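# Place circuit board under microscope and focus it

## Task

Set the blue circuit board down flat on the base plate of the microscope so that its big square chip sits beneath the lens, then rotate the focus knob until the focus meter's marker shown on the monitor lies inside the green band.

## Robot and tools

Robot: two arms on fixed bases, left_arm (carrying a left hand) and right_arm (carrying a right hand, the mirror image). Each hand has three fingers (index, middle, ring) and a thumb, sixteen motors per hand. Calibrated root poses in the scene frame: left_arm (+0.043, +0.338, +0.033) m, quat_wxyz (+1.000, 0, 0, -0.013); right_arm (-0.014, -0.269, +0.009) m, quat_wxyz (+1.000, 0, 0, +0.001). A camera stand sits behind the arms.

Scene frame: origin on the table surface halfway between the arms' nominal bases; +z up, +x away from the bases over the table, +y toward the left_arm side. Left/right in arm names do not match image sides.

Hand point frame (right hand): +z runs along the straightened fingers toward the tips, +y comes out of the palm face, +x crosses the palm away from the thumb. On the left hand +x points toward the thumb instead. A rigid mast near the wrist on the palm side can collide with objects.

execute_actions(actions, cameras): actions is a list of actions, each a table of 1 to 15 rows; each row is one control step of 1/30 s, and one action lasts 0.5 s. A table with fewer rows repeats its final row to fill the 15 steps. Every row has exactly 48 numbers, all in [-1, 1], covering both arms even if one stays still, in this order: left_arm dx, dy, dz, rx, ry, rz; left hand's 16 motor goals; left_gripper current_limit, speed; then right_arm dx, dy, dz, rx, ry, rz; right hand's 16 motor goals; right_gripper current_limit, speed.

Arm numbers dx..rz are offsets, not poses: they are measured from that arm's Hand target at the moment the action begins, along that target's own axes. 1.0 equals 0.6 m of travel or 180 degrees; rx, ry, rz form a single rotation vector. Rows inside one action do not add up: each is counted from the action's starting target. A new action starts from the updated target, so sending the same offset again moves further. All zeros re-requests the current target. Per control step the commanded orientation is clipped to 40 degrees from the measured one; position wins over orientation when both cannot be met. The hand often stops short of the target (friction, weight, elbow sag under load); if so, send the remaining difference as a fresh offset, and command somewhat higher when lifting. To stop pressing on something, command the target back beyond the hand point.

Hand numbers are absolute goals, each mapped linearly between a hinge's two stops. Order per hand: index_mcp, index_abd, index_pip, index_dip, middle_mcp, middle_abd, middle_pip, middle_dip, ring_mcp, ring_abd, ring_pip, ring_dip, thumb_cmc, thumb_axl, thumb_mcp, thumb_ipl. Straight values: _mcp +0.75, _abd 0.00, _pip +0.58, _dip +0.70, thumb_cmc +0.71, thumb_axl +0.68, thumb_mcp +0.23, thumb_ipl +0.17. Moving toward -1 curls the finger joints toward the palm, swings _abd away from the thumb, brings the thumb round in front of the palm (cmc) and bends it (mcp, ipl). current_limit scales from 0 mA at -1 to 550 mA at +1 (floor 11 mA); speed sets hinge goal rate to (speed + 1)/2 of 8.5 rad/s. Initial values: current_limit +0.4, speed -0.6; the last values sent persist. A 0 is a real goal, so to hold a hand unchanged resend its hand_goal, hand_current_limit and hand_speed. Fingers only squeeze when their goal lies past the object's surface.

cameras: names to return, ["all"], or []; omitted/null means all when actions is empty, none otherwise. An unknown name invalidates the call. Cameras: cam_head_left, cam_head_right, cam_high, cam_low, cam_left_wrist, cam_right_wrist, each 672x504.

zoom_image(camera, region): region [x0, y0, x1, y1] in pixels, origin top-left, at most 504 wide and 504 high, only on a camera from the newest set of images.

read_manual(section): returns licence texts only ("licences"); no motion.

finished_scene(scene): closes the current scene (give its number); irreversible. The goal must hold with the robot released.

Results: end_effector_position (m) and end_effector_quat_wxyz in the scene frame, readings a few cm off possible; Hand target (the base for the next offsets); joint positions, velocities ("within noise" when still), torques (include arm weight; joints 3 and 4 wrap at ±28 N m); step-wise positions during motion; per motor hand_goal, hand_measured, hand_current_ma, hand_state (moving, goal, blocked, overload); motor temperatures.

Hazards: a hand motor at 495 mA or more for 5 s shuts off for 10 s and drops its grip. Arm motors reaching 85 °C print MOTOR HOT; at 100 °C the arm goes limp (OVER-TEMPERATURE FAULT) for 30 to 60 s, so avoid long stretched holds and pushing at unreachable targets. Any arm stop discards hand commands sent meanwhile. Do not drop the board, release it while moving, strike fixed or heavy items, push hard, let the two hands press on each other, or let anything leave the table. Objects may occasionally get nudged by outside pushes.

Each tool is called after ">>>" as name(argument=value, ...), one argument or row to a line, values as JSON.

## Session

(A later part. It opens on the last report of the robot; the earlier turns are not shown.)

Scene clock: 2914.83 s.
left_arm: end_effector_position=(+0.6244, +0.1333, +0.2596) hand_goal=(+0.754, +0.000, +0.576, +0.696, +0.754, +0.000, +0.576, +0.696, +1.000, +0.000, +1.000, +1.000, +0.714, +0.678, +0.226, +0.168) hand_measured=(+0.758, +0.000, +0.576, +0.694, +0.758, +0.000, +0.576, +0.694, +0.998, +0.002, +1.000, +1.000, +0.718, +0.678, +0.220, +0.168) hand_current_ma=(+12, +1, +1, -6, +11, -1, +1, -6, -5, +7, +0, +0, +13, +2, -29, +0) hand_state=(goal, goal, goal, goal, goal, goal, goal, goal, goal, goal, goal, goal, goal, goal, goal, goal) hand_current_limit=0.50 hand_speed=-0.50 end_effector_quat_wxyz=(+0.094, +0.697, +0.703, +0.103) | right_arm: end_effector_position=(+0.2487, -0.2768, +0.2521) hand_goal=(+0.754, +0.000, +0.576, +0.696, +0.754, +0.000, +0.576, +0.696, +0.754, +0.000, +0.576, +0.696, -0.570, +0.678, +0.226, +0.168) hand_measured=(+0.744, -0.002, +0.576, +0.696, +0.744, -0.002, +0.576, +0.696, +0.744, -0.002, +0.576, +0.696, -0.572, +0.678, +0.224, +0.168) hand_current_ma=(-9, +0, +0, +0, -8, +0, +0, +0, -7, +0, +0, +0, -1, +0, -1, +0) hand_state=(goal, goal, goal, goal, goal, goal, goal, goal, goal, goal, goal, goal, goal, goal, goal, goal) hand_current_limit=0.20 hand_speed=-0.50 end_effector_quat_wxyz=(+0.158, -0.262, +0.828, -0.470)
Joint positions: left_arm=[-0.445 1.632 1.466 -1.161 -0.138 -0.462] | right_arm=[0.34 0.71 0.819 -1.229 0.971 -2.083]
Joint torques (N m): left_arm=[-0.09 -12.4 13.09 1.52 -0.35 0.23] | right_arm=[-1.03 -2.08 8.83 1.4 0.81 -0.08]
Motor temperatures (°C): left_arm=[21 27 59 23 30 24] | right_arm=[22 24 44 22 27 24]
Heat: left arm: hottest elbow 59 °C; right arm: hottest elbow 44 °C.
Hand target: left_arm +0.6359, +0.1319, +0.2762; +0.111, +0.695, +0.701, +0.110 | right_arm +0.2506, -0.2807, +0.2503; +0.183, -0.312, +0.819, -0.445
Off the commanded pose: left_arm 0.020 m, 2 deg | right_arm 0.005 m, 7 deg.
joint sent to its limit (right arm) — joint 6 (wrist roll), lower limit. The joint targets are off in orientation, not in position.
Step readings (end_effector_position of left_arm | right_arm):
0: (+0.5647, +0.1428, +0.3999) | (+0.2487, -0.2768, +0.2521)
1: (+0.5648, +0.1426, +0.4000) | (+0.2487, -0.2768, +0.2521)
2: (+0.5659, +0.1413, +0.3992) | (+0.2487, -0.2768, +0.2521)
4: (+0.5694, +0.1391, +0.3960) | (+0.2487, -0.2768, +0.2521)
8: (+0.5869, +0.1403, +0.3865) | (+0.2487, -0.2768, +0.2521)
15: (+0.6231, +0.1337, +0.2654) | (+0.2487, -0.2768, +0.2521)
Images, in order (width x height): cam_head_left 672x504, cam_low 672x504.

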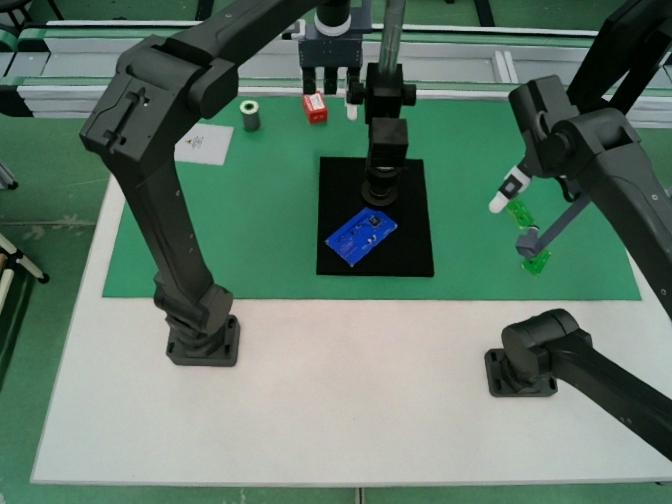

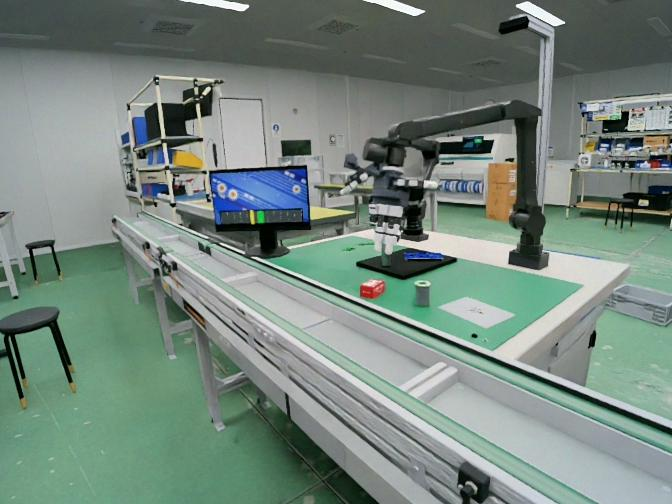

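>>> execute_actions(
  actions=[
    [[0,0.083,-0.225,0,0,0,0.754,0,0.576,0.696,0.754,0,0.576,0.696,1,0,1,1,0.714,0.678,0.226,0.168,0.5,-0.5,0,0,0,0,0,0,0.754,0,0.576,0.696,0.754,0,0.576,0.696,0.754,0,0.576,0.696,-0.571,0.678,0.226,0.168,0.2,-0.5]],
    [[0.003,-0.117,-0.03,0,0,0,0.754,0,0.576,0.696,0.754,0,0.576,0.696,1,0,1,1,0.714,0.678,0.226,0.168,0.5,-0.5,0,0,0,0,0,0,0.754,0,0.576,0.696,0.754,0,0.576,0.696,0.754,0,0.576,0.696,-0.571,0.678,0.226,0.168,0.2,-0.5]],
  ],
  cameras=["cam_head_left","cam_low"],
)

>>> zoom_image(
  camera="cam_low",
  region=[205, 160, 321, 240],
)

>>> zoom_image(
  camera="cam_head_left",
  region=[280, 20, 440, 140],
)

Scene clock: 2925.30 s.
left_arm: end_effector_position=(+0.5720, +0.1339, +0.4265) hand_goal=(+0.754, +0.000, +0.576, +0.696, +0.754, +0.000, +0.576, +0.696, +1.000, +0.000, +1.000, +1.000, +0.714, +0.678, +0.226, +0.168) hand_measured=(+0.756, +0.000, +0.576, +0.694, +0.756, +0.000, +0.576, +0.694, +0.996, +0.002, +1.000, +1.000, +0.718, +0.678, +0.220, +0.168) hand_current_ma=(+7, +1, +1, -6, +7, -1, +1, -6, -10, +6, +0, +0, +12, +2, -29, +0) hand_state=(goal, goal, goal, goal, goal, goal, goal, goal, goal, goal, goal, goal, goal, goal, goal, goal) hand_current_limit=0.50 hand_speed=-0.50 end_effector_quat_wxyz=(+0.121, +0.696, +0.699, +0.114) | right_arm: end_effector_position=(+0.2487, -0.2768, +0.2521) hand_goal=(+0.754, +0.000, +0.576, +0.696, +0.754, +0.000, +0.576, +0.696, +0.754, +0.000, +0.576, +0.696, -0.570, +0.678, +0.226, +0.168) hand_measured=(+0.744, -0.002, +0.576, +0.696, +0.744, -0.002, +0.576, +0.696, +0.744, -0.002, +0.576, +0.696, -0.572, +0.678, +0.224, +0.168) hand_current_ma=(-9, +0, +0, +0, -8, +0, +0, +0, -7, +0, +0, +0, -1, +0, -1, +0) hand_state=(goal, goal, goal, goal, goal, goal, goal, goal, goal, goal, goal, goal, goal, goal, goal, goal) hand_current_limit=0.20 hand_speed=-0.50 end_effector_quat_wxyz=(+0.158, -0.262, +0.828, -0.470)
Joint positions: left_arm=[-0.496 1.488 1.717 -1.503 -0.155 -0.502] | right_arm=[0.34 0.71 0.819 -1.229 0.971 -2.083]
Joint torques (N m): left_arm=[-0.97 -10.4 9.25 1.26 -0.36 0.03] | right_arm=[-1.2 -2.2 8.81 1.39 0.81 -0.08]
Motor temperatures (°C): left_arm=[21 27 62 23 29 24] | right_arm=[22 24 44 22 27 24]
Heat: left arm: hottest elbow 62 °C; right arm: hottest elbow 44 °C.
Hand target: left_arm +0.5692, +0.1335, +0.4154; +0.111, +0.695, +0.701, +0.110 | right_arm +0.2506, -0.2807, +0.2503; +0.183, -0.312, +0.819, -0.445
Off the commanded pose: left_arm 0.011 m, 1 deg | right_arm 0.005 m, 7 deg.
joint sent to its limit (right arm) — joint 6 (wrist roll), lower limit. The joint targets are off in orientation, not in position.
Step readings (end_effector_position of left_arm | right_arm):
0: (+0.6244, +0.1333, +0.2596) | (+0.2487, -0.2768, +0.2521)
1: (+0.6242, +0.1333, +0.2595) | (+0.2487, -0.2768, +0.2521)
2: (+0.6226, +0.1341, +0.2620) | (+0.2487, -0.2768, +0.2521)
4: (+0.6172, +0.1372, +0.2727) | (+0.2487, -0.2768, +0.2521)
8: (+0.6205, +0.1363, +0.3382) | (+0.2487, -0.2768, +0.2521)
15: (+0.6253, +0.1346, +0.4289) | (+0.2487, -0.2768, +0.2521)
16: (+0.6249, +0.1348, +0.4311) | (+0.2487, -0.2768, +0.2521)
17: (+0.6236, +0.1351, +0.4318) | (+0.2487, -0.2768, +0.2521)
19: (+0.6172, +0.1370, +0.4265) | (+0.2487, -0.2768, +0.2521)
23: (+0.5914, +0.1371, +0.4143) | (+0.2487, -0.2768, +0.2521)
30: (+0.5736, +0.1321, +0.4273) | (+0.2487, -0.2768, +0.2521)
Images, in order (width x height): cam_head_left 672x504, cam_low 672x504.

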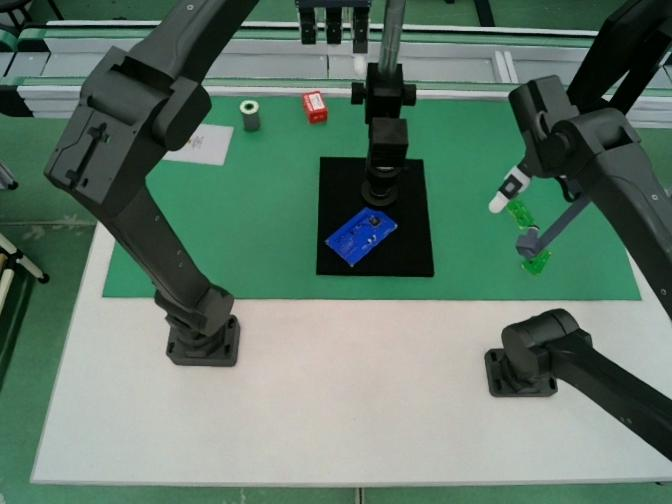

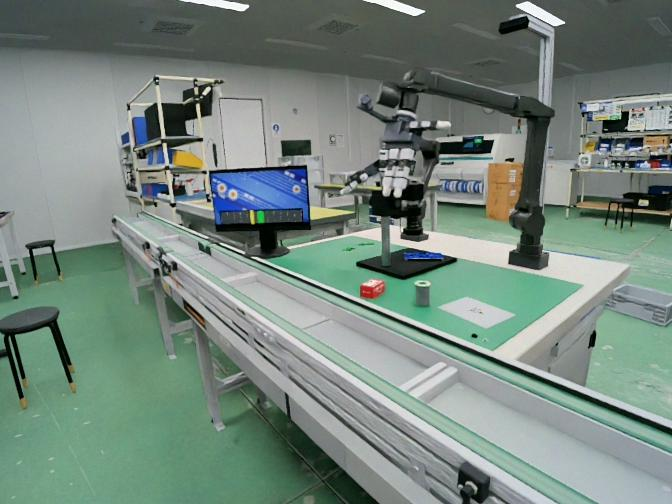

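Scaled by 4.345.

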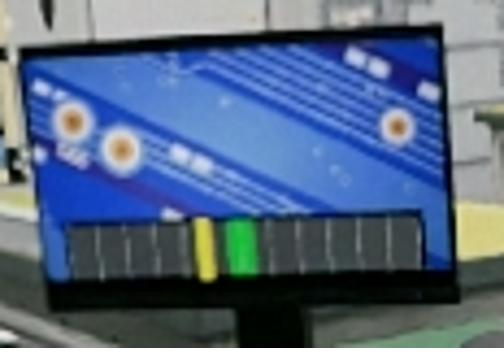

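Scaled by 3.150.

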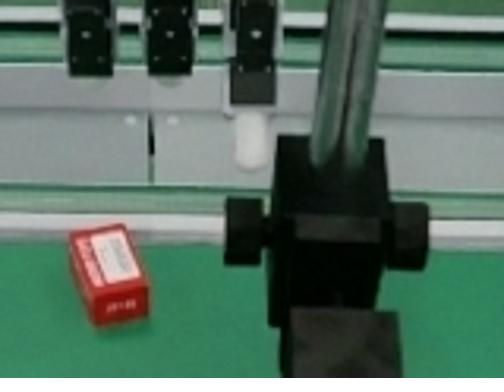

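>>> execute_actions(
  actions=[
    [[0.0033,-0.0532,0.2112,0,0,0,0.754,0,0.576,0.696,0.754,0,0.576,0.696,1,0,1,1,0.714,0.678,0.226,0.168,0.5,-0.5,0,0,0,0,0,0,0.754,0,0.576,0.696,0.754,0,0.576,0.696,0.754,0,0.576,0.696,-0.571,0.678,0.226,0.168,0.2,-0.5]],
  ],
  cameras=["cam_head_left","cam_low"],
)

>>> zoom_image(
  camera="cam_low",
  region=[205, 160, 321, 240],
)

>>> zoom_image(
  camera="cam_head_left",
  region=[280, 20, 440, 140],
)

Scene clock: 2942.17 s.
left_arm: end_effector_position=(+0.5582, +0.1433, +0.3990) hand_goal=(+0.754, +0.000, +0.576, +0.696, +0.754, +0.000, +0.576, +0.696, +1.000, +0.000, +1.000, +1.000, +0.714, +0.678, +0.226, +0.168) hand_measured=(+0.758, +0.000, +0.576, +0.694, +0.758, +0.000, +0.576, +0.694, +1.002, +0.040, +1.002, +1.002, +0.718, +0.678, +0.218, +0.168) hand_current_ma=(+13, +0, +2, -6, +13, +0, +2, -6, +7, +141, +6, +3, +12, +2, -31, -1) hand_state=(goal, goal, goal, goal, goal, goal, goal, goal, goal, blocked, goal, goal, goal, goal, goal, goal) hand_current_limit=0.50 hand_speed=-0.50 end_effector_quat_wxyz=(+0.204, +0.675, +0.698, +0.124) | right_arm: end_effector_position=(+0.2487, -0.2768, +0.2521) hand_goal=(+0.754, +0.000, +0.576, +0.696, +0.754, +0.000, +0.576, +0.696, +0.754, +0.000, +0.576, +0.696, -0.570, +0.678, +0.226, +0.168) hand_measured=(+0.744, -0.002, +0.576, +0.696, +0.744, -0.002, +0.576, +0.696, +0.744, -0.002, +0.576, +0.696, -0.572, +0.678, +0.224, +0.168) hand_current_ma=(-9, +0, +0, +0, -8, +0, +0, +0, -7, +0, +0, +0, -1, +0, -1, +0) hand_state=(goal, goal, goal, goal, goal, goal, goal, goal, goal, goal, goal, goal, goal, goal, goal, goal) hand_current_limit=0.20 hand_speed=-0.50 end_effector_quat_wxyz=(+0.158, -0.262, +0.828, -0.470)
Joint positions: left_arm=[-0.488 1.34 1.432 -1.199 -0.134 -0.515] | right_arm=[0.34 0.71 0.819 -1.229 0.971 -2.083]
Joint torques (N m): left_arm=[-0.73 0.67 3.59 2.85 -0.97 0.32] | right_arm=[-1.26 -2.02 8.83 1.37 0.82 -0.11]
Motor temperatures (°C): left_arm=[21 27 61 23 29 24] | right_arm=[22 24 44 22 27 24]
Heat: left arm: hottest elbow 61 °C; right arm: hottest elbow 44 °C.
Hand target: left_arm +0.5780, +0.1351, +0.2850; +0.111, +0.695, +0.701, +0.110 | right_arm +0.2506, -0.2807, +0.2503; +0.183, -0.312, +0.819, -0.445
Off the commanded pose: left_arm 0.116 m, 11 deg | right_arm 0.005 m, 7 deg.
joint sent to its limit (right arm) — joint 6 (wrist roll), lower limit. The joint targets are off in orientation, not in position.
Step readings (end_effector_position of left_arm | right_arm):
0: (+0.5720, +0.1340, +0.4265) | (+0.2487, -0.2768, +0.2521)
1: (+0.5719, +0.1340, +0.4248) | (+0.2487, -0.2768, +0.2521)
2: (+0.5725, +0.1337, +0.4205) | (+0.2487, -0.2768, +0.2521)
4: (+0.5703, +0.1349, +0.3966) | (+0.2487, -0.2768, +0.2521)
8: (+0.5642, +0.1404, +0.3975) | (+0.2487, -0.2768, +0.2521)
15: (+0.5588, +0.1433, +0.3987) | (+0.2487, -0.2768, +0.2521)
Images, in order (width x height): cam_head_left 672x504, cam_low 672x504.

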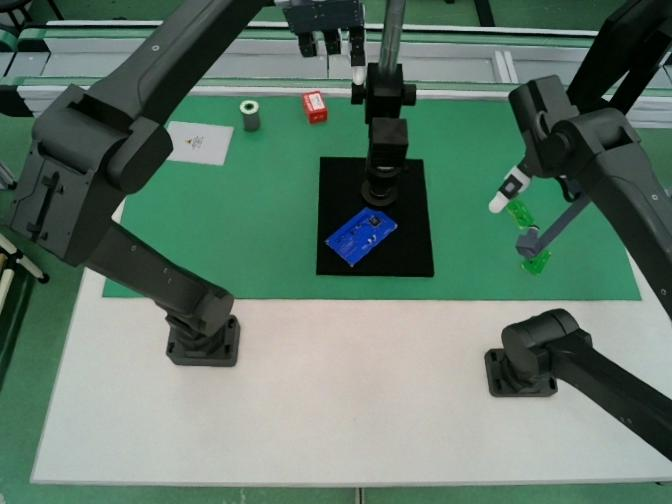

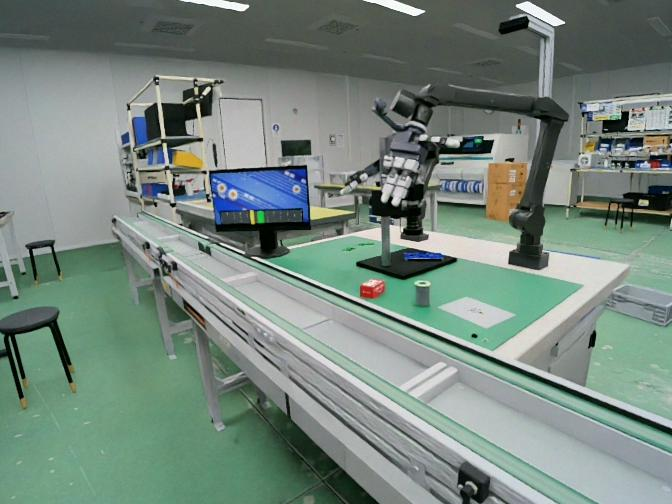

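Scaled by 4.345.

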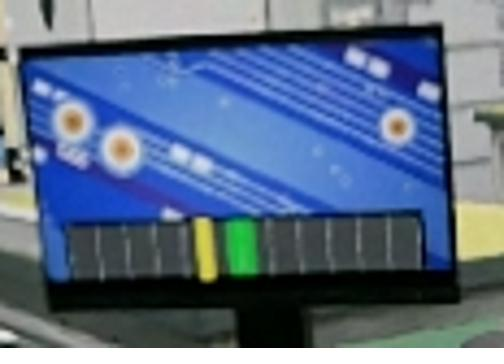

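Scaled by 3.150.

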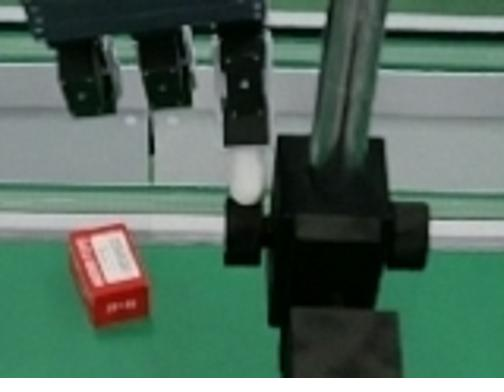

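>>> execute_actions(
  actions=[
    [[0,0.069,0.0575,0,0,0,0.754,0,0.576,0.696,0.754,0,0.576,0.696,1,0,1,1,0.714,0.678,0.226,0.168,0.5,-0.5,0,0,0,0,0,0,0.754,0,0.576,0.696,0.754,0,0.576,0.696,0.754,0,0.576,0.696,-0.571,0.678,0.226,0.168,0.2,-0.5]],
  ],
  cameras=["cam_head_left","cam_low"],
)

>>> zoom_image(
  camera="cam_low",
  region=[205, 160, 321, 240],
)

>>> zoom_image(
  camera="cam_head_left",
  region=[280, 20, 440, 140],
)

Scene clock: 2949.17 s.
left_arm: end_effector_position=(+0.6140, +0.1374, +0.2545) hand_goal=(+0.754, +0.000, +0.576, +0.696, +0.754, +0.000, +0.576, +0.696, +1.000, +0.000, +1.000, +1.000, +0.714, +0.678, +0.226, +0.168) hand_measured=(+0.758, +0.000, +0.576, +0.694, +0.758, +0.000, +0.576, +0.694, +0.998, +0.002, +1.000, +1.000, +0.718, +0.678, +0.220, +0.168) hand_current_ma=(+12, +0, +2, -6, +11, +0, +2, -6, -5, +7, +0, +0, +12, +2, -27, -1) hand_state=(goal, goal, goal, goal, goal, goal, goal, goal, goal, goal, goal, goal, goal, goal, goal, goal) hand_current_limit=0.50 hand_speed=-0.50 end_effector_quat_wxyz=(+0.098, +0.697, +0.703, +0.104) | right_arm: end_effector_position=(+0.2487, -0.2768, +0.2521) hand_goal=(+0.754, +0.000, +0.576, +0.696, +0.754, +0.000, +0.576, +0.696, +0.754, +0.000, +0.576, +0.696, -0.570, +0.678, +0.226, +0.168) hand_measured=(+0.744, -0.002, +0.576, +0.696, +0.744, -0.002, +0.576, +0.696, +0.744, -0.002, +0.576, +0.696, -0.572, +0.678, +0.224, +0.168) hand_current_ma=(-9, +0, +0, +0, -8, +0, +0, +0, -7, +0, +0, +0, -1, +0, -1, +0) hand_state=(goal, goal, goal, goal, goal, goal, goal, goal, goal, goal, goal, goal, goal, goal, goal, goal) hand_current_limit=0.20 hand_speed=-0.50 end_effector_quat_wxyz=(+0.158, -0.262, +0.828, -0.470)
Joint positions: left_arm=[-0.446 1.601 1.411 -1.128 -0.137 -0.463] | right_arm=[0.34 0.71 0.819 -1.229 0.971 -2.083]
Joint torques (N m): left_arm=[-0.03 -12.57 12.44 1.74 -0.35 0.24] | right_arm=[-1.26 -2.08 8.8 1.4 0.81 -0.08]
Motor temperatures (°C): left_arm=[21 27 59 23 29 24] | right_arm=[22 24 44 22 27 24]
Heat: left arm: hottest elbow 59 °C; right arm: hottest elbow 44 °C.
Hand target: left_arm +0.6279, +0.1354, +0.2648; +0.111, +0.696, +0.701, +0.110 | right_arm +0.2506, -0.2807, +0.2503; +0.183, -0.312, +0.819, -0.445
Off the commanded pose: left_arm 0.018 m, 2 deg | right_arm 0.005 m, 7 deg.
joint sent to its limit (right arm) — joint 6 (wrist roll), lower limit. The joint targets are off in orientation, not in position.
Step readings (end_effector_position of left_arm | right_arm):
0: (+0.5582, +0.1432, +0.3991) | (+0.2487, -0.2768, +0.2521)
1: (+0.5583, +0.1431, +0.3992) | (+0.2487, -0.2768, +0.2521)
2: (+0.5592, +0.1427, +0.3991) | (+0.2487, -0.2768, +0.2521)
4: (+0.5618, +0.1414, +0.3973) | (+0.2487, -0.2768, +0.2521)
8: (+0.5697, +0.1416, +0.3941) | (+0.2487, -0.2768, +0.2521)
15: (+0.6082, +0.1387, +0.2872) | (+0.2487, -0.2768, +0.2521)
Images, in order (width x height): cam_head_left 672x504, cam_low 672x504.

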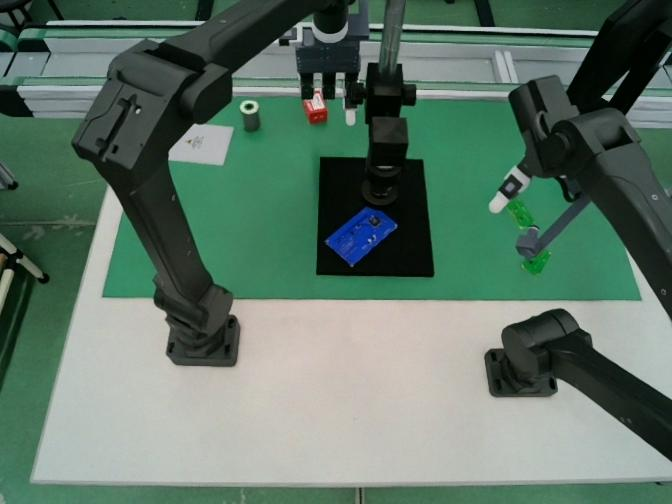

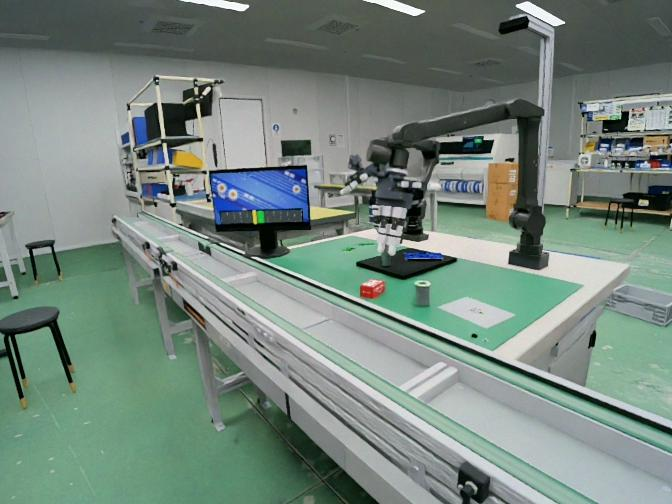

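Scaled by 4.345.

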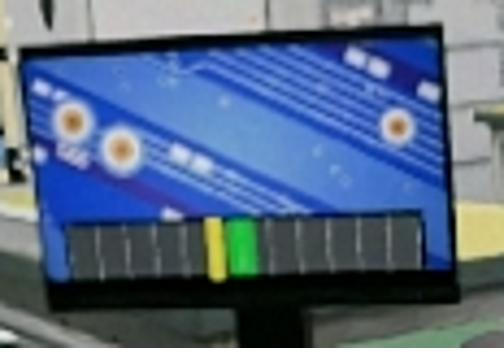

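Scaled by 3.150.

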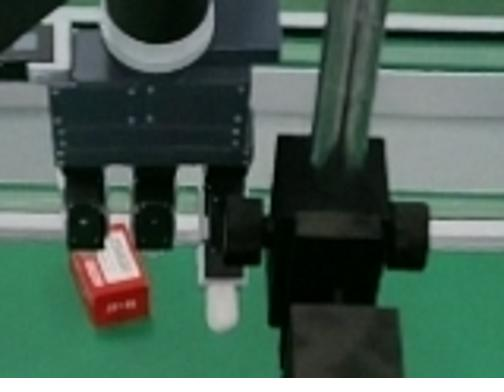

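>>> execute_actions(
  actions=[
    [[0,0.0925,-0.2415,0,0,0,0.754,0,0.576,0.696,0.754,0,0.576,0.696,1,0,1,1,0.714,0.678,0.226,0.168,0.5,-0.5,0,0,0,0,0,0,0.754,0,0.576,0.696,0.754,0,0.576,0.696,0.754,0,0.576,0.696,-0.571,0.678,0.226,0.168,0.2,-0.5]],
    [[0,0,0,0,0,0,0.754,0,0.576,0.696,0.754,0,0.576,0.696,1,0,1,1,0.714,0.678,0.226,0.168,0.5,-0.5,0,0,0,0,0,0,0.754,0,0.576,0.696,0.754,0,0.576,0.696,0.754,0,0.576,0.696,-0.571,0.678,0.226,0.168,0.2,-0.5]],
  ],
)

Scene clock: 2957.67 s.
left_arm: end_effector_position=(+0.6269, +0.1343, +0.3953) hand_goal=(+0.754, +0.000, +0.576, +0.696, +0.754, +0.000, +0.576, +0.696, +1.000, +0.000, +1.000, +1.000, +0.714, +0.678, +0.226, +0.168) hand_measured=(+0.756, +0.000, +0.576, +0.694, +0.756, +0.000, +0.576, +0.694, +0.996, +0.002, +1.000, +1.000, +0.718, +0.678, +0.220, +0.168) hand_current_ma=(+8, +0, +2, -6, +7, +0, +2, -6, -10, +6, +0, +0, +12, +2, -27, -1) hand_state=(goal, goal, goal, goal, goal, goal, goal, goal, goal, goal, goal, goal, goal, goal, goal, goal) hand_current_limit=0.50 hand_speed=-0.50 end_effector_quat_wxyz=(+0.092, +0.700, +0.701, +0.104) | right_arm: end_effector_position=(+0.2487, -0.2768, +0.2521) hand_goal=(+0.754, +0.000, +0.576, +0.696, +0.754, +0.000, +0.576, +0.696, +0.754, +0.000, +0.576, +0.696, -0.570, +0.678, +0.226, +0.168) hand_measured=(+0.744, -0.002, +0.576, +0.696, +0.744, -0.002, +0.576, +0.696, +0.744, -0.002, +0.576, +0.696, -0.572, +0.678, +0.224, +0.168) hand_current_ma=(-9, +0, +0, +0, -8, +0, +0, +0, -7, +0, +0, +0, -1, +0, -1, +0) hand_state=(goal, goal, goal, goal, goal, goal, goal, goal, goal, goal, goal, goal, goal, goal, goal, goal) hand_current_limit=0.20 hand_speed=-0.50 end_effector_quat_wxyz=(+0.158, -0.262, +0.828, -0.470)
Joint positions: left_arm=[-0.441 1.641 1.834 -1.521 -0.139 -0.45] | right_arm=[0.34 0.71 0.819 -1.229 0.971 -2.083]
Joint torques (N m): left_arm=[0.15 -12.63 15.24 0.75 -0.22 0.18] | right_arm=[-1.2 -1.96 8.84 1.35 0.82 -0.1]
Motor temperatures (°C): left_arm=[21 27 59 23 29 24] | right_arm=[22 24 44 22 27 24]
Heat: left arm: hottest elbow 59 °C; right arm: hottest elbow 44 °C.
Hand target: left_arm +0.6360, +0.1360, +0.4201; +0.111, +0.695, +0.701, +0.110 | right_arm +0.2506, -0.2807, +0.2503; +0.183, -0.312, +0.819, -0.445
Off the commanded pose: left_arm 0.026 m, 2 deg | right_arm 0.005 m, 7 deg.
joint sent to its limit (right arm) — joint 6 (wrist roll), lower limit. The joint targets are off in orientation, not in position.
Step readings (end_effector_position of left_arm | right_arm):
0: (+0.6140, +0.1374, +0.2545) | (+0.2487, -0.2768, +0.2521)
1: (+0.6140, +0.1374, +0.2546) | (+0.2487, -0.2768, +0.2521)
2: (+0.6126, +0.1384, +0.2568) | (+0.2487, -0.2768, +0.2521)
4: (+0.6071, +0.1423, +0.2683) | (+0.2487, -0.2768, +0.2521)
8: (+0.6122, +0.1409, +0.3342) | (+0.2487, -0.2768, +0.2521)
15: (+0.6187, +0.1378, +0.4303) | (+0.2487, -0.2768, +0.2521)
16: (+0.6187, +0.1380, +0.4328) | (+0.2487, -0.2768, +0.2521)
17: (+0.6187, +0.1380, +0.4330) | (+0.2487, -0.2768, +0.2521)
19: (+0.6197, +0.1378, +0.4278) | (+0.2487, -0.2768, +0.2521)
23: (+0.6239, +0.1358, +0.4086) | (+0.2487, -0.2768, +0.2521)
30: (+0.6271, +0.1342, +0.3951) | (+0.2487, -0.2768, +0.2521)

>>> execute_actions(
  actions=[
    [[0,0.0206,-0.0634,0,0,0,0.754,0,0.576,0.696,0.754,0,0.576,0.696,1,0,1,1,0.714,0.678,0.226,0.168,0.5,-0.5,0,0,0,0,0,0,0.754,0,0.576,0.696,0.754,0,0.576,0.696,0.754,0,0.576,0.696,-0.571,0.678,0.226,0.168,0.2,-0.5],[0,0.0206,-0.0634,0,0,0,0.754,0,0.576,0.696,0.754,0,0.576,0.696,1,0,1,1,0.714,0.678,0.226,0.168,0.5,-0.5,0,0,0,0,0,0,0.754,0,0.576,0.696,0.754,0,0.576,0.696,0.754,0,0.576,0.696,-0.571,0.678,0.226,0.168,0.2,-0.5],[0,0.0206,-0.0634,0,0,0,0.754,0,0.576,0.696,0.754,0,0.576,0.696,1,0,1,1,0.714,0.678,0.226,0.168,0.5,-0.5,0,0,0,0,0,0,0.754,0,0.576,0.696,0.754,0,0.576,0.696,0.754,0,0.576,0.696,-0.571,0.678,0.226,0.168,0.2,-0.5],[0,0.0206,-0.0634,0,0,0,0.754,0,0.576,0.696,0.754,0,0.576,0.696,1,0,1,1,0.714,0.678,0.226,0.168,0.5,-0.5,0,0,0,0,0,0,0.754,0,0.576,0.696,0.754,0,0.576,0.696,0.754,0,0.576,0.696,-0.571,0.678,0.226,0.168,0.2,-0.5],[-0.0017,-0.1027,-0.0508,0,0,0,0.754,0,0.576,0.696,0.754,0,0.576,0.696,1,0,1,1,0.714,0.678,0.226,0.168,0.5,-0.5,0,0,0,0,0,0,0.754,0,0.576,0.696,0.754,0,0.576,0.696,0.754,0,0.576,0.696,-0.571,0.678,0.226,0.168,0.2,-0.5]],
  ],
  cameras=["cam_head_left"],
)

>>> zoom_image(
  camera="cam_head_left",
  region=[280, 20, 440, 140],
)

Scene clock: 2968.07 s.
left_arm: end_effector_position=(+0.5643, +0.1383, +0.4448) hand_goal=(+0.754, +0.000, +0.576, +0.696, +0.754, +0.000, +0.576, +0.696, +1.000, +0.000, +1.000, +1.000, +0.714, +0.678, +0.226, +0.168) hand_measured=(+0.756, +0.000, +0.576, +0.694, +0.756, +0.000, +0.576, +0.694, +0.996, +0.002, +1.000, +1.000, +0.718, +0.678, +0.220, +0.168) hand_current_ma=(+5, +0, +2, -6, +5, +0, +2, -6, -11, +6, +0, +0, +11, +2, -27, -1) hand_state=(goal, goal, goal, goal, goal, goal, goal, goal, goal, goal, goal, goal, goal, goal, goal, goal) hand_current_limit=0.50 hand_speed=-0.50 end_effector_quat_wxyz=(+0.119, +0.697, +0.699, +0.112) | right_arm: end_effector_position=(+0.2487, -0.2768, +0.2521) hand_goal=(+0.754, +0.000, +0.576, +0.696, +0.754, +0.000, +0.576, +0.696, +0.754, +0.000, +0.576, +0.696, -0.570, +0.678, +0.226, +0.168) hand_measured=(+0.744, -0.002, +0.576, +0.696, +0.744, -0.002, +0.576, +0.696, +0.744, -0.002, +0.576, +0.696, -0.572, +0.678, +0.224, +0.168) hand_current_ma=(-9, +0, +0, +0, -8, +0, +0, +0, -7, +0, +0, +0, -1, +0, -1, +0) hand_state=(goal, goal, goal, goal, goal, goal, goal, goal, goal, goal, goal, goal, goal, goal, goal, goal) hand_current_limit=0.20 hand_speed=-0.50 end_effector_quat_wxyz=(+0.158, -0.262, +0.828, -0.470)
Joint positions: left_arm=[-0.495 1.481 1.761 -1.56 -0.154 -0.501] | right_arm=[0.34 0.71 0.819 -1.229 0.971 -2.083]
Joint torques (N m): left_arm=[-0.91 -9 9.25 1.99 -0.37 0] | right_arm=[-1.32 -1.85 8.81 1.43 0.82 -0.08]
Motor temperatures (°C): left_arm=[21 27 62 23 29 24] | right_arm=[22 24 44 22 27 24]
Heat: left arm: hottest elbow 62 °C; right arm: hottest elbow 44 °C.
Hand target: left_arm +0.5680, +0.1343, +0.4298; +0.111, +0.695, +0.701, +0.110 | right_arm +0.2506, -0.2807, +0.2503; +0.183, -0.312, +0.819, -0.445
Off the commanded pose: left_arm 0.016 m, 1 deg | right_arm 0.005 m, 7 deg.
joint sent to its limit (right arm) — joint 6 (wrist roll), lower limit. The joint targets are off in orientation, not in position.
Step readings (end_effector_position of left_arm | right_arm):
0: (+0.6269, +0.1343, +0.3953) | (+0.2487, -0.2768, +0.2521)
1: (+0.6268, +0.1343, +0.3955) | (+0.2487, -0.2768, +0.2521)
2: (+0.6259, +0.1347, +0.3965) | (+0.2487, -0.2768, +0.2521)
4: (+0.6239, +0.1358, +0.4026) | (+0.2487, -0.2768, +0.2521)
8: (+0.6138, +0.1386, +0.4201) | (+0.2487, -0.2768, +0.2521)
15: (+0.5692, +0.1403, +0.4470) | (+0.2487, -0.2768, +0.2521)
Images, in order (width x height): cam_head_left 672x504.

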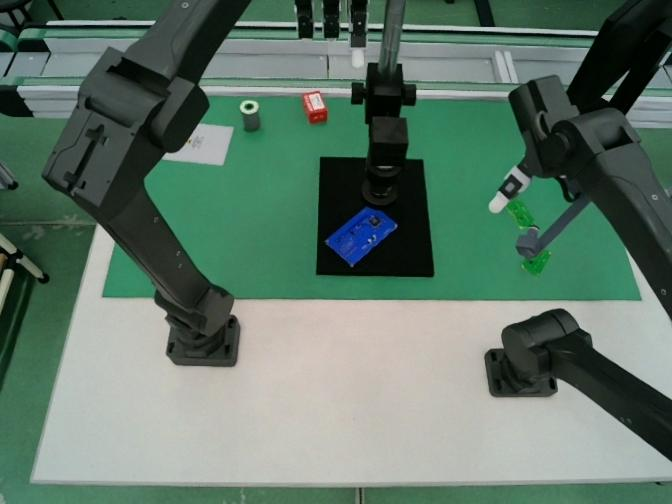

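Scaled by 3.150.

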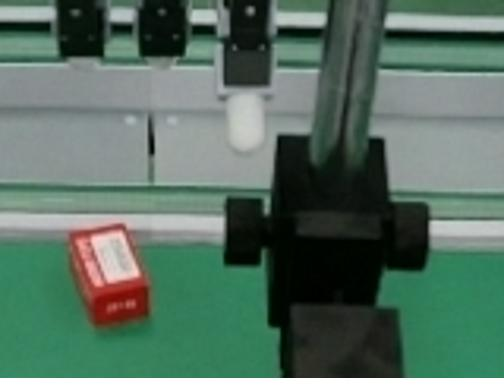

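>>> execute_actions(
  actions=[
    [[-0.0022,-0.0507,0.2373,0,0,0,0.754,0,0.576,0.696,0.754,0,0.576,0.696,1,0,1,1,0.714,0.678,0.226,0.168,0.5,-0.5,0,0,0,0,0,0,0.754,0,0.576,0.696,0.754,0,0.576,0.696,0.754,0,0.576,0.696,-0.571,0.678,0.226,0.168,0.2,-0.5]],
    [[0,0.069,0.0575,0,0,0,0.754,0,0.576,0.696,0.754,0,0.576,0.696,1,0,1,1,0.714,0.678,0.226,0.168,0.5,-0.5,0,0,0,0,0,0,0.754,0,0.576,0.696,0.754,0,0.576,0.696,0.754,0,0.576,0.696,-0.571,0.678,0.226,0.168,0.2,-0.5]],
  ],
  cameras=["cam_low"],
)

>>> zoom_image(
  camera="cam_low",
  region=[205, 160, 321, 240],
)

Scene clock: 2976.70 s.
left_arm: end_effector_position=(+0.5616, +0.1339, +0.3944) hand_goal=(+0.754, +0.000, +0.576, +0.696, +0.754, +0.000, +0.576, +0.696, +1.000, +0.000, +1.000, +1.000, +0.714, +0.678, +0.226, +0.168) hand_measured=(+0.758, +0.000, +0.576, +0.694, +0.758, +0.000, +0.578, +0.694, +1.004, +0.086, +1.004, +1.002, +0.718, +0.678, +0.218, +0.168) hand_current_ma=(+11, +0, +3, -6, +10, +0, +3, -6, +17, +320, +12, +6, +12, +2, -37, -2) hand_state=(goal, goal, goal, goal, goal, goal, goal, goal, goal, blocked, goal, goal, goal, goal, goal, goal) hand_current_limit=0.50 hand_speed=-0.50 end_effector_quat_wxyz=(+0.196, +0.704, +0.674, +0.106) | right_arm: end_effector_position=(+0.2487, -0.2768, +0.2521) hand_goal=(+0.754, +0.000, +0.576, +0.696, +0.754, +0.000, +0.576, +0.696, +0.754, +0.000, +0.576, +0.696, -0.570, +0.678, +0.226, +0.168) hand_measured=(+0.744, -0.002, +0.576, +0.696, +0.744, -0.002, +0.576, +0.696, +0.744, -0.002, +0.576, +0.696, -0.572, +0.678, +0.224, +0.168) hand_current_ma=(-9, +0, +0, +0, -8, +0, +0, +0, -7, +0, +0, +0, -1, +0, -1, +0) hand_state=(goal, goal, goal, goal, goal, goal, goal, goal, goal, goal, goal, goal, goal, goal, goal, goal) hand_current_limit=0.20 hand_speed=-0.50 end_effector_quat_wxyz=(+0.158, -0.262, +0.828, -0.470)
Joint positions: left_arm=[-0.476 1.357 1.451 -1.222 -0.082 -0.439] | right_arm=[0.34 0.71 0.819 -1.229 0.971 -2.083]
Joint torques (N m): left_arm=[1.9 5.66 5.24 6.02 -2.45 -0.06] | right_arm=[-1.26 -1.96 8.88 1.42 0.82 -0.07]
Motor temperatures (°C): left_arm=[21 27 61 23 29 24] | right_arm=[22 24 44 22 27 24]
Heat: left arm: hottest elbow 61 °C; right arm: hottest elbow 44 °C.
Hand target: left_arm +0.6331, +0.1333, +0.2649; +0.111, +0.695, +0.701, +0.110 | right_arm +0.2506, -0.2807, +0.2503; +0.183, -0.312, +0.819, -0.445
Off the commanded pose: left_arm 0.148 m, 10 deg | right_arm 0.005 m, 7 deg.
joint sent to its limit (right arm) — joint 6 (wrist roll), lower limit. The joint targets are off in orientation, not in position.
Step readings (end_effector_position of left_arm | right_arm):
0: (+0.5643, +0.1383, +0.4448) | (+0.2487, -0.2768, +0.2521)
1: (+0.5646, +0.1382, +0.4433) | (+0.2487, -0.2768, +0.2521)
2: (+0.5660, +0.1374, +0.4387) | (+0.2487, -0.2768, +0.2521)
4: (+0.5667, +0.1365, +0.4130) | (+0.2487, -0.2768, +0.2521)
8: (+0.5608, +0.1383, +0.3952) | (+0.2487, -0.2768, +0.2521)
15: (+0.5547, +0.1418, +0.3969) | (+0.2487, -0.2768, +0.2521)
16: (+0.5546, +0.1415, +0.3971) | (+0.2487, -0.2768, +0.2521)
17: (+0.5552, +0.1407, +0.3971) | (+0.2487, -0.2768, +0.2521)
19: (+0.5572, +0.1380, +0.3957) | (+0.2487, -0.2768, +0.2521)
23: (+0.5597, +0.1371, +0.3940) | (+0.2487, -0.2768, +0.2521)
30: (+0.5613, +0.1344, +0.3944) | (+0.2487, -0.2768, +0.2521)
Images, in order (width x height): cam_low 672x504.

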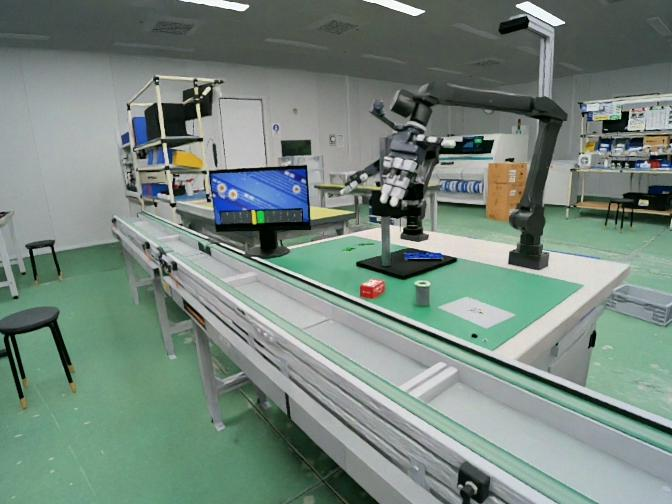

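Scaled by 4.345.

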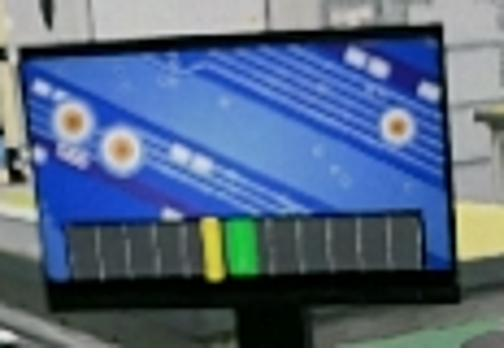

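>>> execute_actions(
  actions=[
    [[0,0.053,0.0,0,0,0,0.754,0,0.576,0.696,0.754,0,0.576,0.696,1,0,1,1,0.714,0.678,0.226,0.168,0.5,-0.5,0,0,0,0,0,0,0.754,0,0.576,0.696,0.754,0,0.576,0.696,0.754,0,0.576,0.696,-0.571,0.678,0.226,0.168,0.2,-0.5]],
  ],
  cameras=["cam_head_left","cam_low"],
)

>>> zoom_image(
  camera="cam_low",
  region=[205, 160, 321, 240],
)

>>> zoom_image(
  camera="cam_head_left",
  region=[280, 20, 440, 140],
)

Scene clock: 2983.30 s.
left_arm: end_effector_position=(+0.6490, +0.1384, +0.2504) hand_goal=(+0.754, +0.000, +0.576, +0.696, +0.754, +0.000, +0.576, +0.696, +1.000, +0.000, +1.000, +1.000, +0.714, +0.678, +0.226, +0.168) hand_measured=(+0.756, +0.000, +0.576, +0.694, +0.756, +0.000, +0.578, +0.694, +0.998, +0.002, +1.000, +1.000, +0.718, +0.678, +0.220, +0.168) hand_current_ma=(+8, +0, +3, -6, +8, +0, +3, -6, -7, +7, +0, +0, +14, +2, -24, -2) hand_state=(goal, goal, goal, goal, goal, goal, goal, goal, goal, goal, goal, goal, goal, goal, goal, goal) hand_current_limit=0.50 hand_speed=-0.50 end_effector_quat_wxyz=(+0.091, +0.702, +0.699, +0.103) | right_arm: end_effector_position=(+0.2487, -0.2768, +0.2521) hand_goal=(+0.754, +0.000, +0.576, +0.696, +0.754, +0.000, +0.576, +0.696, +0.754, +0.000, +0.576, +0.696, -0.570, +0.678, +0.226, +0.168) hand_measured=(+0.744, -0.002, +0.576, +0.696, +0.744, -0.002, +0.576, +0.696, +0.744, -0.002, +0.576, +0.696, -0.572, +0.678, +0.224, +0.168) hand_current_ma=(-9, +0, +0, +0, -8, +0, +0, +0, -7, +0, +0, +0, -1, +0, -1, +0) hand_state=(goal, goal, goal, goal, goal, goal, goal, goal, goal, goal, goal, goal, goal, goal, goal, goal) hand_current_limit=0.20 hand_speed=-0.50 end_effector_quat_wxyz=(+0.158, -0.262, +0.828, -0.470)
Joint positions: left_arm=[-0.414 1.687 1.512 -1.152 -0.131 -0.419] | right_arm=[0.34 0.71 0.819 -1.229 0.971 -2.083]
Joint torques (N m): left_arm=[-0.5 -13.51 14.84 0.99 -0.31 0.05] | right_arm=[-1.44 -2.08 8.87 1.4 0.82 -0.08]
Motor temperatures (°C): left_arm=[21 27 60 23 32 24] | right_arm=[22 24 44 22 27 24]
Heat: left arm: hottest elbow 60 °C; right arm: hottest elbow 44 °C.
Hand target: left_arm +0.6634, +0.1335, +0.2749; +0.111, +0.695, +0.701, +0.110 | right_arm +0.2506, -0.2807, +0.2503; +0.183, -0.312, +0.819, -0.445
Off the commanded pose: left_arm 0.029 m, 3 deg | right_arm 0.005 m, 7 deg.
joint sent to its limit (right arm) — joint 6 (wrist roll), lower limit. The joint targets are off in orientation, not in position.
Step readings (end_effector_position of left_arm | right_arm):
0: (+0.5616, +0.1338, +0.3946) | (+0.2487, -0.2768, +0.2521)
1: (+0.5617, +0.1337, +0.3946) | (+0.2487, -0.2768, +0.2521)
2: (+0.5625, +0.1329, +0.3950) | (+0.2487, -0.2768, +0.2521)
4: (+0.5670, +0.1312, +0.3954) | (+0.2487, -0.2768, +0.2521)
8: (+0.5929, +0.1354, +0.3873) | (+0.2487, -0.2768, +0.2521)
15: (+0.6431, +0.1410, +0.2437) | (+0.2487, -0.2768, +0.2521)
Images, in order (width x height): cam_head_left 672x504, cam_low 672x504.

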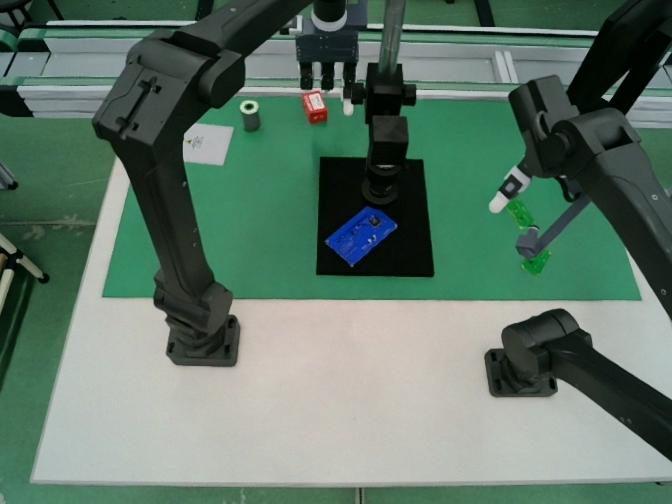

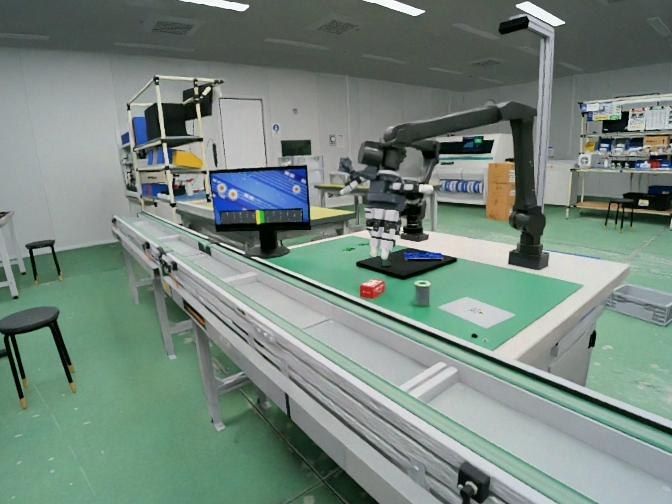

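Scaled by 4.345.

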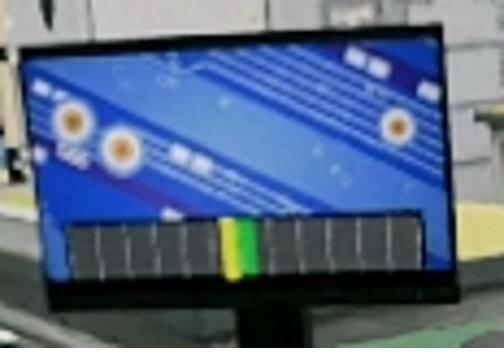

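Scaled by 3.150.

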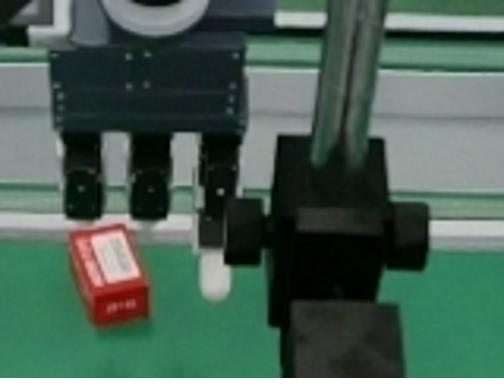

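>>> zoom_image(
  camera="cam_low",
  region=[235, 200, 285, 230],
)

Scaled by 10.080.

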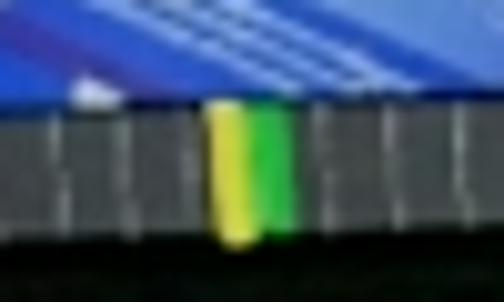

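>>> execute_actions(
  actions=[
    [[0.0042,0.0298,-0.2533,0,0,0,0.754,0,0.576,0.696,0.754,0,0.576,0.696,1,0,1,1,0.714,0.678,0.226,0.168,0.5,-0.5,0,0,0,0,0,0,0.754,0,0.576,0.696,0.754,0,0.576,0.696,0.754,0,0.576,0.696,-0.571,0.678,0.226,0.168,0.2,-0.5]],
    [[-0.0033,-0.1014,-0.033,0,0,0,0.754,0,0.576,0.696,0.754,0,0.576,0.696,1,0,1,1,0.714,0.678,0.226,0.168,0.5,-0.5,0,0,0,0,0,0,0.754,0,0.576,0.696,0.754,0,0.576,0.696,0.754,0,0.576,0.696,-0.571,0.678,0.226,0.168,0.2,-0.5]],
  ],
  cameras=["cam_head_left"],
)

>>> zoom_image(
  camera="cam_head_left",
  region=[280, 20, 440, 140],
)

Scene clock: 2997.30 s.
left_arm: end_effector_position=(+0.5727, +0.1319, +0.4353) hand_goal=(+0.754, +0.000, +0.576, +0.696, +0.754, +0.000, +0.576, +0.696, +1.000, +0.000, +1.000, +1.000, +0.714, +0.678, +0.226, +0.168) hand_measured=(+0.756, +0.000, +0.576, +0.694, +0.756, +0.000, +0.578, +0.694, +0.996, +0.002, +1.000, +1.000, +0.718, +0.678, +0.220, +0.168) hand_current_ma=(+5, +0, +3, -6, +4, +0, +3, -6, -12, +6, +0, +0, +14, +2, -24, -2) hand_state=(goal, goal, goal, goal, goal, goal, goal, goal, goal, goal, goal, goal, goal, goal, goal, goal) hand_current_limit=0.50 hand_speed=-0.50 end_effector_quat_wxyz=(+0.122, +0.697, +0.698, +0.113) | right_arm: end_effector_position=(+0.2487, -0.2768, +0.2521) hand_goal=(+0.754, +0.000, +0.576, +0.696, +0.754, +0.000, +0.576, +0.696, +0.754, +0.000, +0.576, +0.696, -0.570, +0.678, +0.226, +0.168) hand_measured=(+0.744, -0.002, +0.576, +0.696, +0.744, -0.002, +0.576, +0.696, +0.744, -0.002, +0.576, +0.696, -0.572, +0.678, +0.224, +0.168) hand_current_ma=(-9, +0, +0, +0, -8, +0, +0, +0, -7, +0, +0, +0, -1, +0, -1, +0) hand_state=(goal, goal, goal, goal, goal, goal, goal, goal, goal, goal, goal, goal, goal, goal, goal, goal) hand_current_limit=0.20 hand_speed=-0.50 end_effector_quat_wxyz=(+0.158, -0.262, +0.828, -0.470)
Joint positions: left_arm=[-0.498 1.497 1.751 -1.526 -0.155 -0.502] | right_arm=[0.34 0.71 0.819 -1.229 0.971 -2.083]
Joint torques (N m): left_arm=[-0.62 -10.75 9.13 1.11 -0.36 0.02] | right_arm=[-1.2 -2.02 8.81 1.35 0.81 -0.07]
Motor temperatures (°C): left_arm=[21 27 64 23 29 24] | right_arm=[22 24 44 22 27 24]
Heat: left arm: hottest elbow 64 °C; right arm: hottest elbow 44 °C.
Hand target: left_arm +0.5694, +0.1335, +0.4250; +0.111, +0.695, +0.701, +0.110 | right_arm +0.2506, -0.2807, +0.2503; +0.183, -0.312, +0.819, -0.445
Off the commanded pose: left_arm 0.011 m, 1 deg | right_arm 0.005 m, 7 deg.
joint sent to its limit (right arm) — joint 6 (wrist roll), lower limit. The joint targets are off in orientation, not in position.
Step readings (end_effector_position of left_arm | right_arm):
0: (+0.6490, +0.1384, +0.2504) | (+0.2487, -0.2768, +0.2521)
1: (+0.6487, +0.1386, +0.2508) | (+0.2487, -0.2768, +0.2521)
2: (+0.6464, +0.1397, +0.2527) | (+0.2487, -0.2768, +0.2521)
4: (+0.6376, +0.1442, +0.2642) | (+0.2487, -0.2768, +0.2521)
8: (+0.6262, +0.1492, +0.3290) | (+0.2487, -0.2768, +0.2521)
15: (+0.6214, +0.1479, +0.4399) | (+0.2487, -0.2768, +0.2521)
16: (+0.6210, +0.1476, +0.4431) | (+0.2487, -0.2768, +0.2521)
17: (+0.6195, +0.1477, +0.4440) | (+0.2487, -0.2768, +0.2521)
19: (+0.6124, +0.1459, +0.4385) | (+0.2487, -0.2768, +0.2521)
23: (+0.5896, +0.1357, +0.4254) | (+0.2487, -0.2768, +0.2521)
30: (+0.5745, +0.1301, +0.4340) | (+0.2487, -0.2768, +0.2521)
Images, in order (width x height): cam_head_left 672x504.

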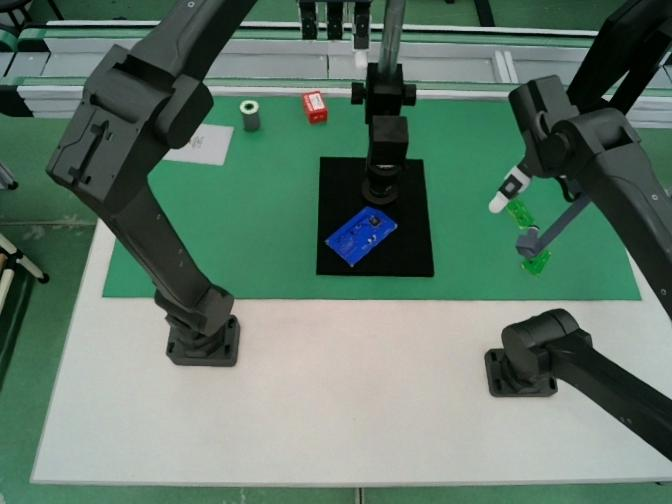

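Scaled by 3.150.

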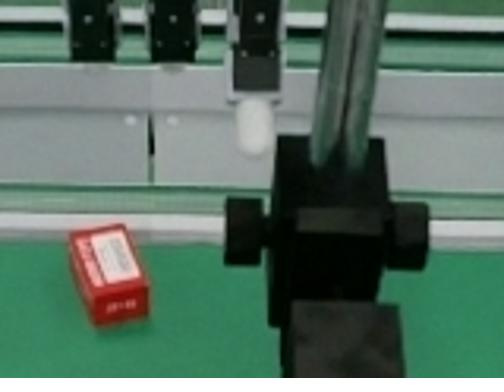

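>>> execute_actions(
  actions=[
    [[0.0058,-0.0585,0.2263,0,0,0,0.754,0,0.576,0.696,0.754,0,0.576,0.696,1,0,1,1,0.714,0.678,0.226,0.168,0.5,-0.5,0,0,0,0,0,0,0.754,0,0.576,0.696,0.754,0,0.576,0.696,0.754,0,0.576,0.696,-0.571,0.678,0.226,0.168,0.2,-0.5]],
  ],
  cameras=["cam_head_left","cam_low"],
)

>>> zoom_image(
  camera="cam_low",
  region=[235, 200, 285, 230],
)

>>> zoom_image(
  camera="cam_head_left",
  region=[280, 20, 440, 140],
)

Scene clock: 3002.53 s.
left_arm: end_effector_position=(+0.5564, +0.1434, +0.3993) hand_goal=(+0.754, +0.000, +0.576, +0.696, +0.754, +0.000, +0.576, +0.696, +1.000, +0.000, +1.000, +1.000, +0.714, +0.678, +0.226, +0.168) hand_measured=(+0.758, +0.000, +0.578, +0.694, +0.758, +0.000, +0.578, +0.694, +1.002, +0.042, +1.002, +1.002, +0.718, +0.678, +0.220, +0.168) hand_current_ma=(+13, +1, +4, -5, +13, +0, +4, -5, +7, +148, +6, +3, +13, +2, -30, -3) hand_state=(goal, goal, goal, goal, goal, goal, goal, goal, goal, blocked, goal, goal, goal, goal, goal, goal) hand_current_limit=0.50 hand_speed=-0.50 end_effector_quat_wxyz=(+0.204, +0.677, +0.696, +0.123) | right_arm: end_effector_position=(+0.2487, -0.2768, +0.2521) hand_goal=(+0.754, +0.000, +0.576, +0.696, +0.754, +0.000, +0.576, +0.696, +0.754, +0.000, +0.576, +0.696, -0.570, +0.678, +0.226, +0.168) hand_measured=(+0.744, -0.002, +0.576, +0.696, +0.744, -0.002, +0.576, +0.696, +0.744, -0.002, +0.576, +0.696, -0.572, +0.678, +0.224, +0.168) hand_current_ma=(-9, +0, +0, +0, -8, +0, +0, +0, -7, +0, +0, +0, -1, +0, -1, +0) hand_state=(goal, goal, goal, goal, goal, goal, goal, goal, goal, goal, goal, goal, goal, goal, goal, goal) hand_current_limit=0.20 hand_speed=-0.50 end_effector_quat_wxyz=(+0.158, -0.262, +0.828, -0.470)
Joint positions: left_arm=[-0.488 1.335 1.43 -1.202 -0.13 -0.511] | right_arm=[0.34 0.71 0.819 -1.229 0.971 -2.083]
Joint torques (N m): left_arm=[-0.15 0.91 3.51 2.92 -1.04 0.27] | right_arm=[-1.38 -2.08 8.81 1.39 0.81 -0.09]
Motor temperatures (°C): left_arm=[21 27 63 23 29 24] | right_arm=[22 24 44 22 27 24]
Heat: left arm: hottest elbow 63 °C; right arm: hottest elbow 44 °C.
Hand target: left_arm +0.5780, +0.1368, +0.2851; +0.111, +0.695, +0.701, +0.110 | right_arm +0.2506, -0.2807, +0.2503; +0.183, -0.312, +0.819, -0.445
Off the commanded pose: left_arm 0.117 m, 11 deg | right_arm 0.005 m, 7 deg.
joint sent to its limit (right arm) — joint 6 (wrist roll), lower limit. The joint targets are off in orientation, not in position.
Step readings (end_effector_position of left_arm | right_arm):
0: (+0.5727, +0.1319, +0.4353) | (+0.2487, -0.2768, +0.2521)
1: (+0.5727, +0.1320, +0.4334) | (+0.2487, -0.2768, +0.2521)
2: (+0.5729, +0.1318, +0.4288) | (+0.2487, -0.2768, +0.2521)
4: (+0.5697, +0.1332, +0.4029) | (+0.2487, -0.2768, +0.2521)
8: (+0.5633, +0.1400, +0.3967) | (+0.2487, -0.2768, +0.2521)
15: (+0.5568, +0.1436, +0.3985) | (+0.2487, -0.2768, +0.2521)
Images, in order (width x height): cam_head_left 672x504, cam_low 672x504.

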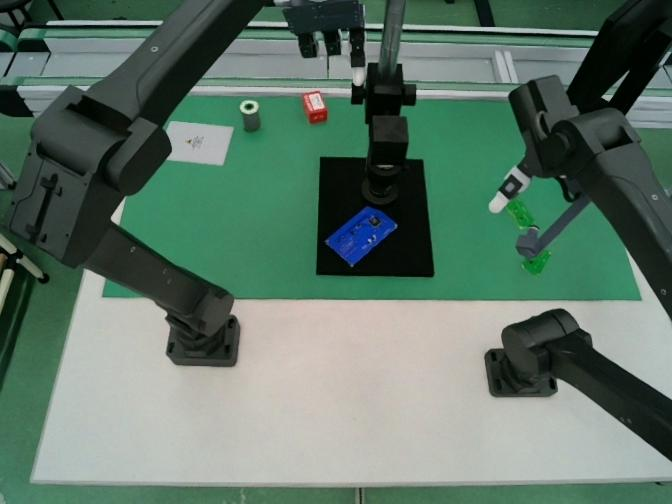

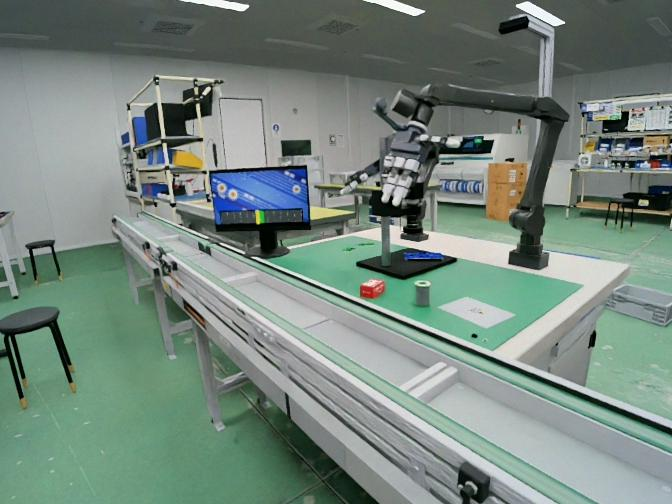

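Scaled by 10.080.

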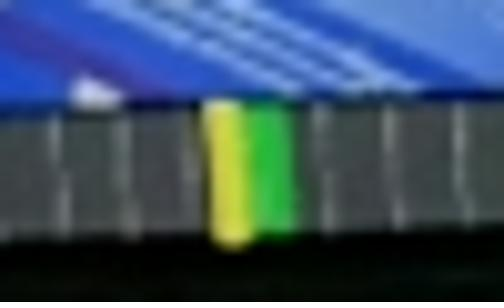

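Scaled by 3.150.

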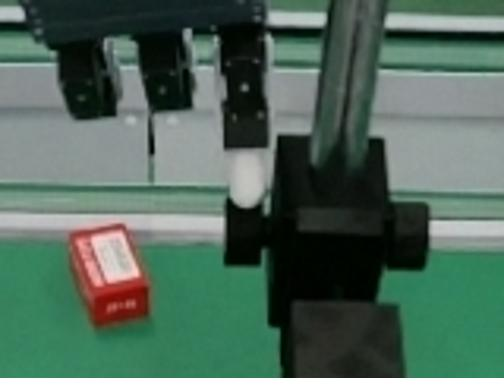

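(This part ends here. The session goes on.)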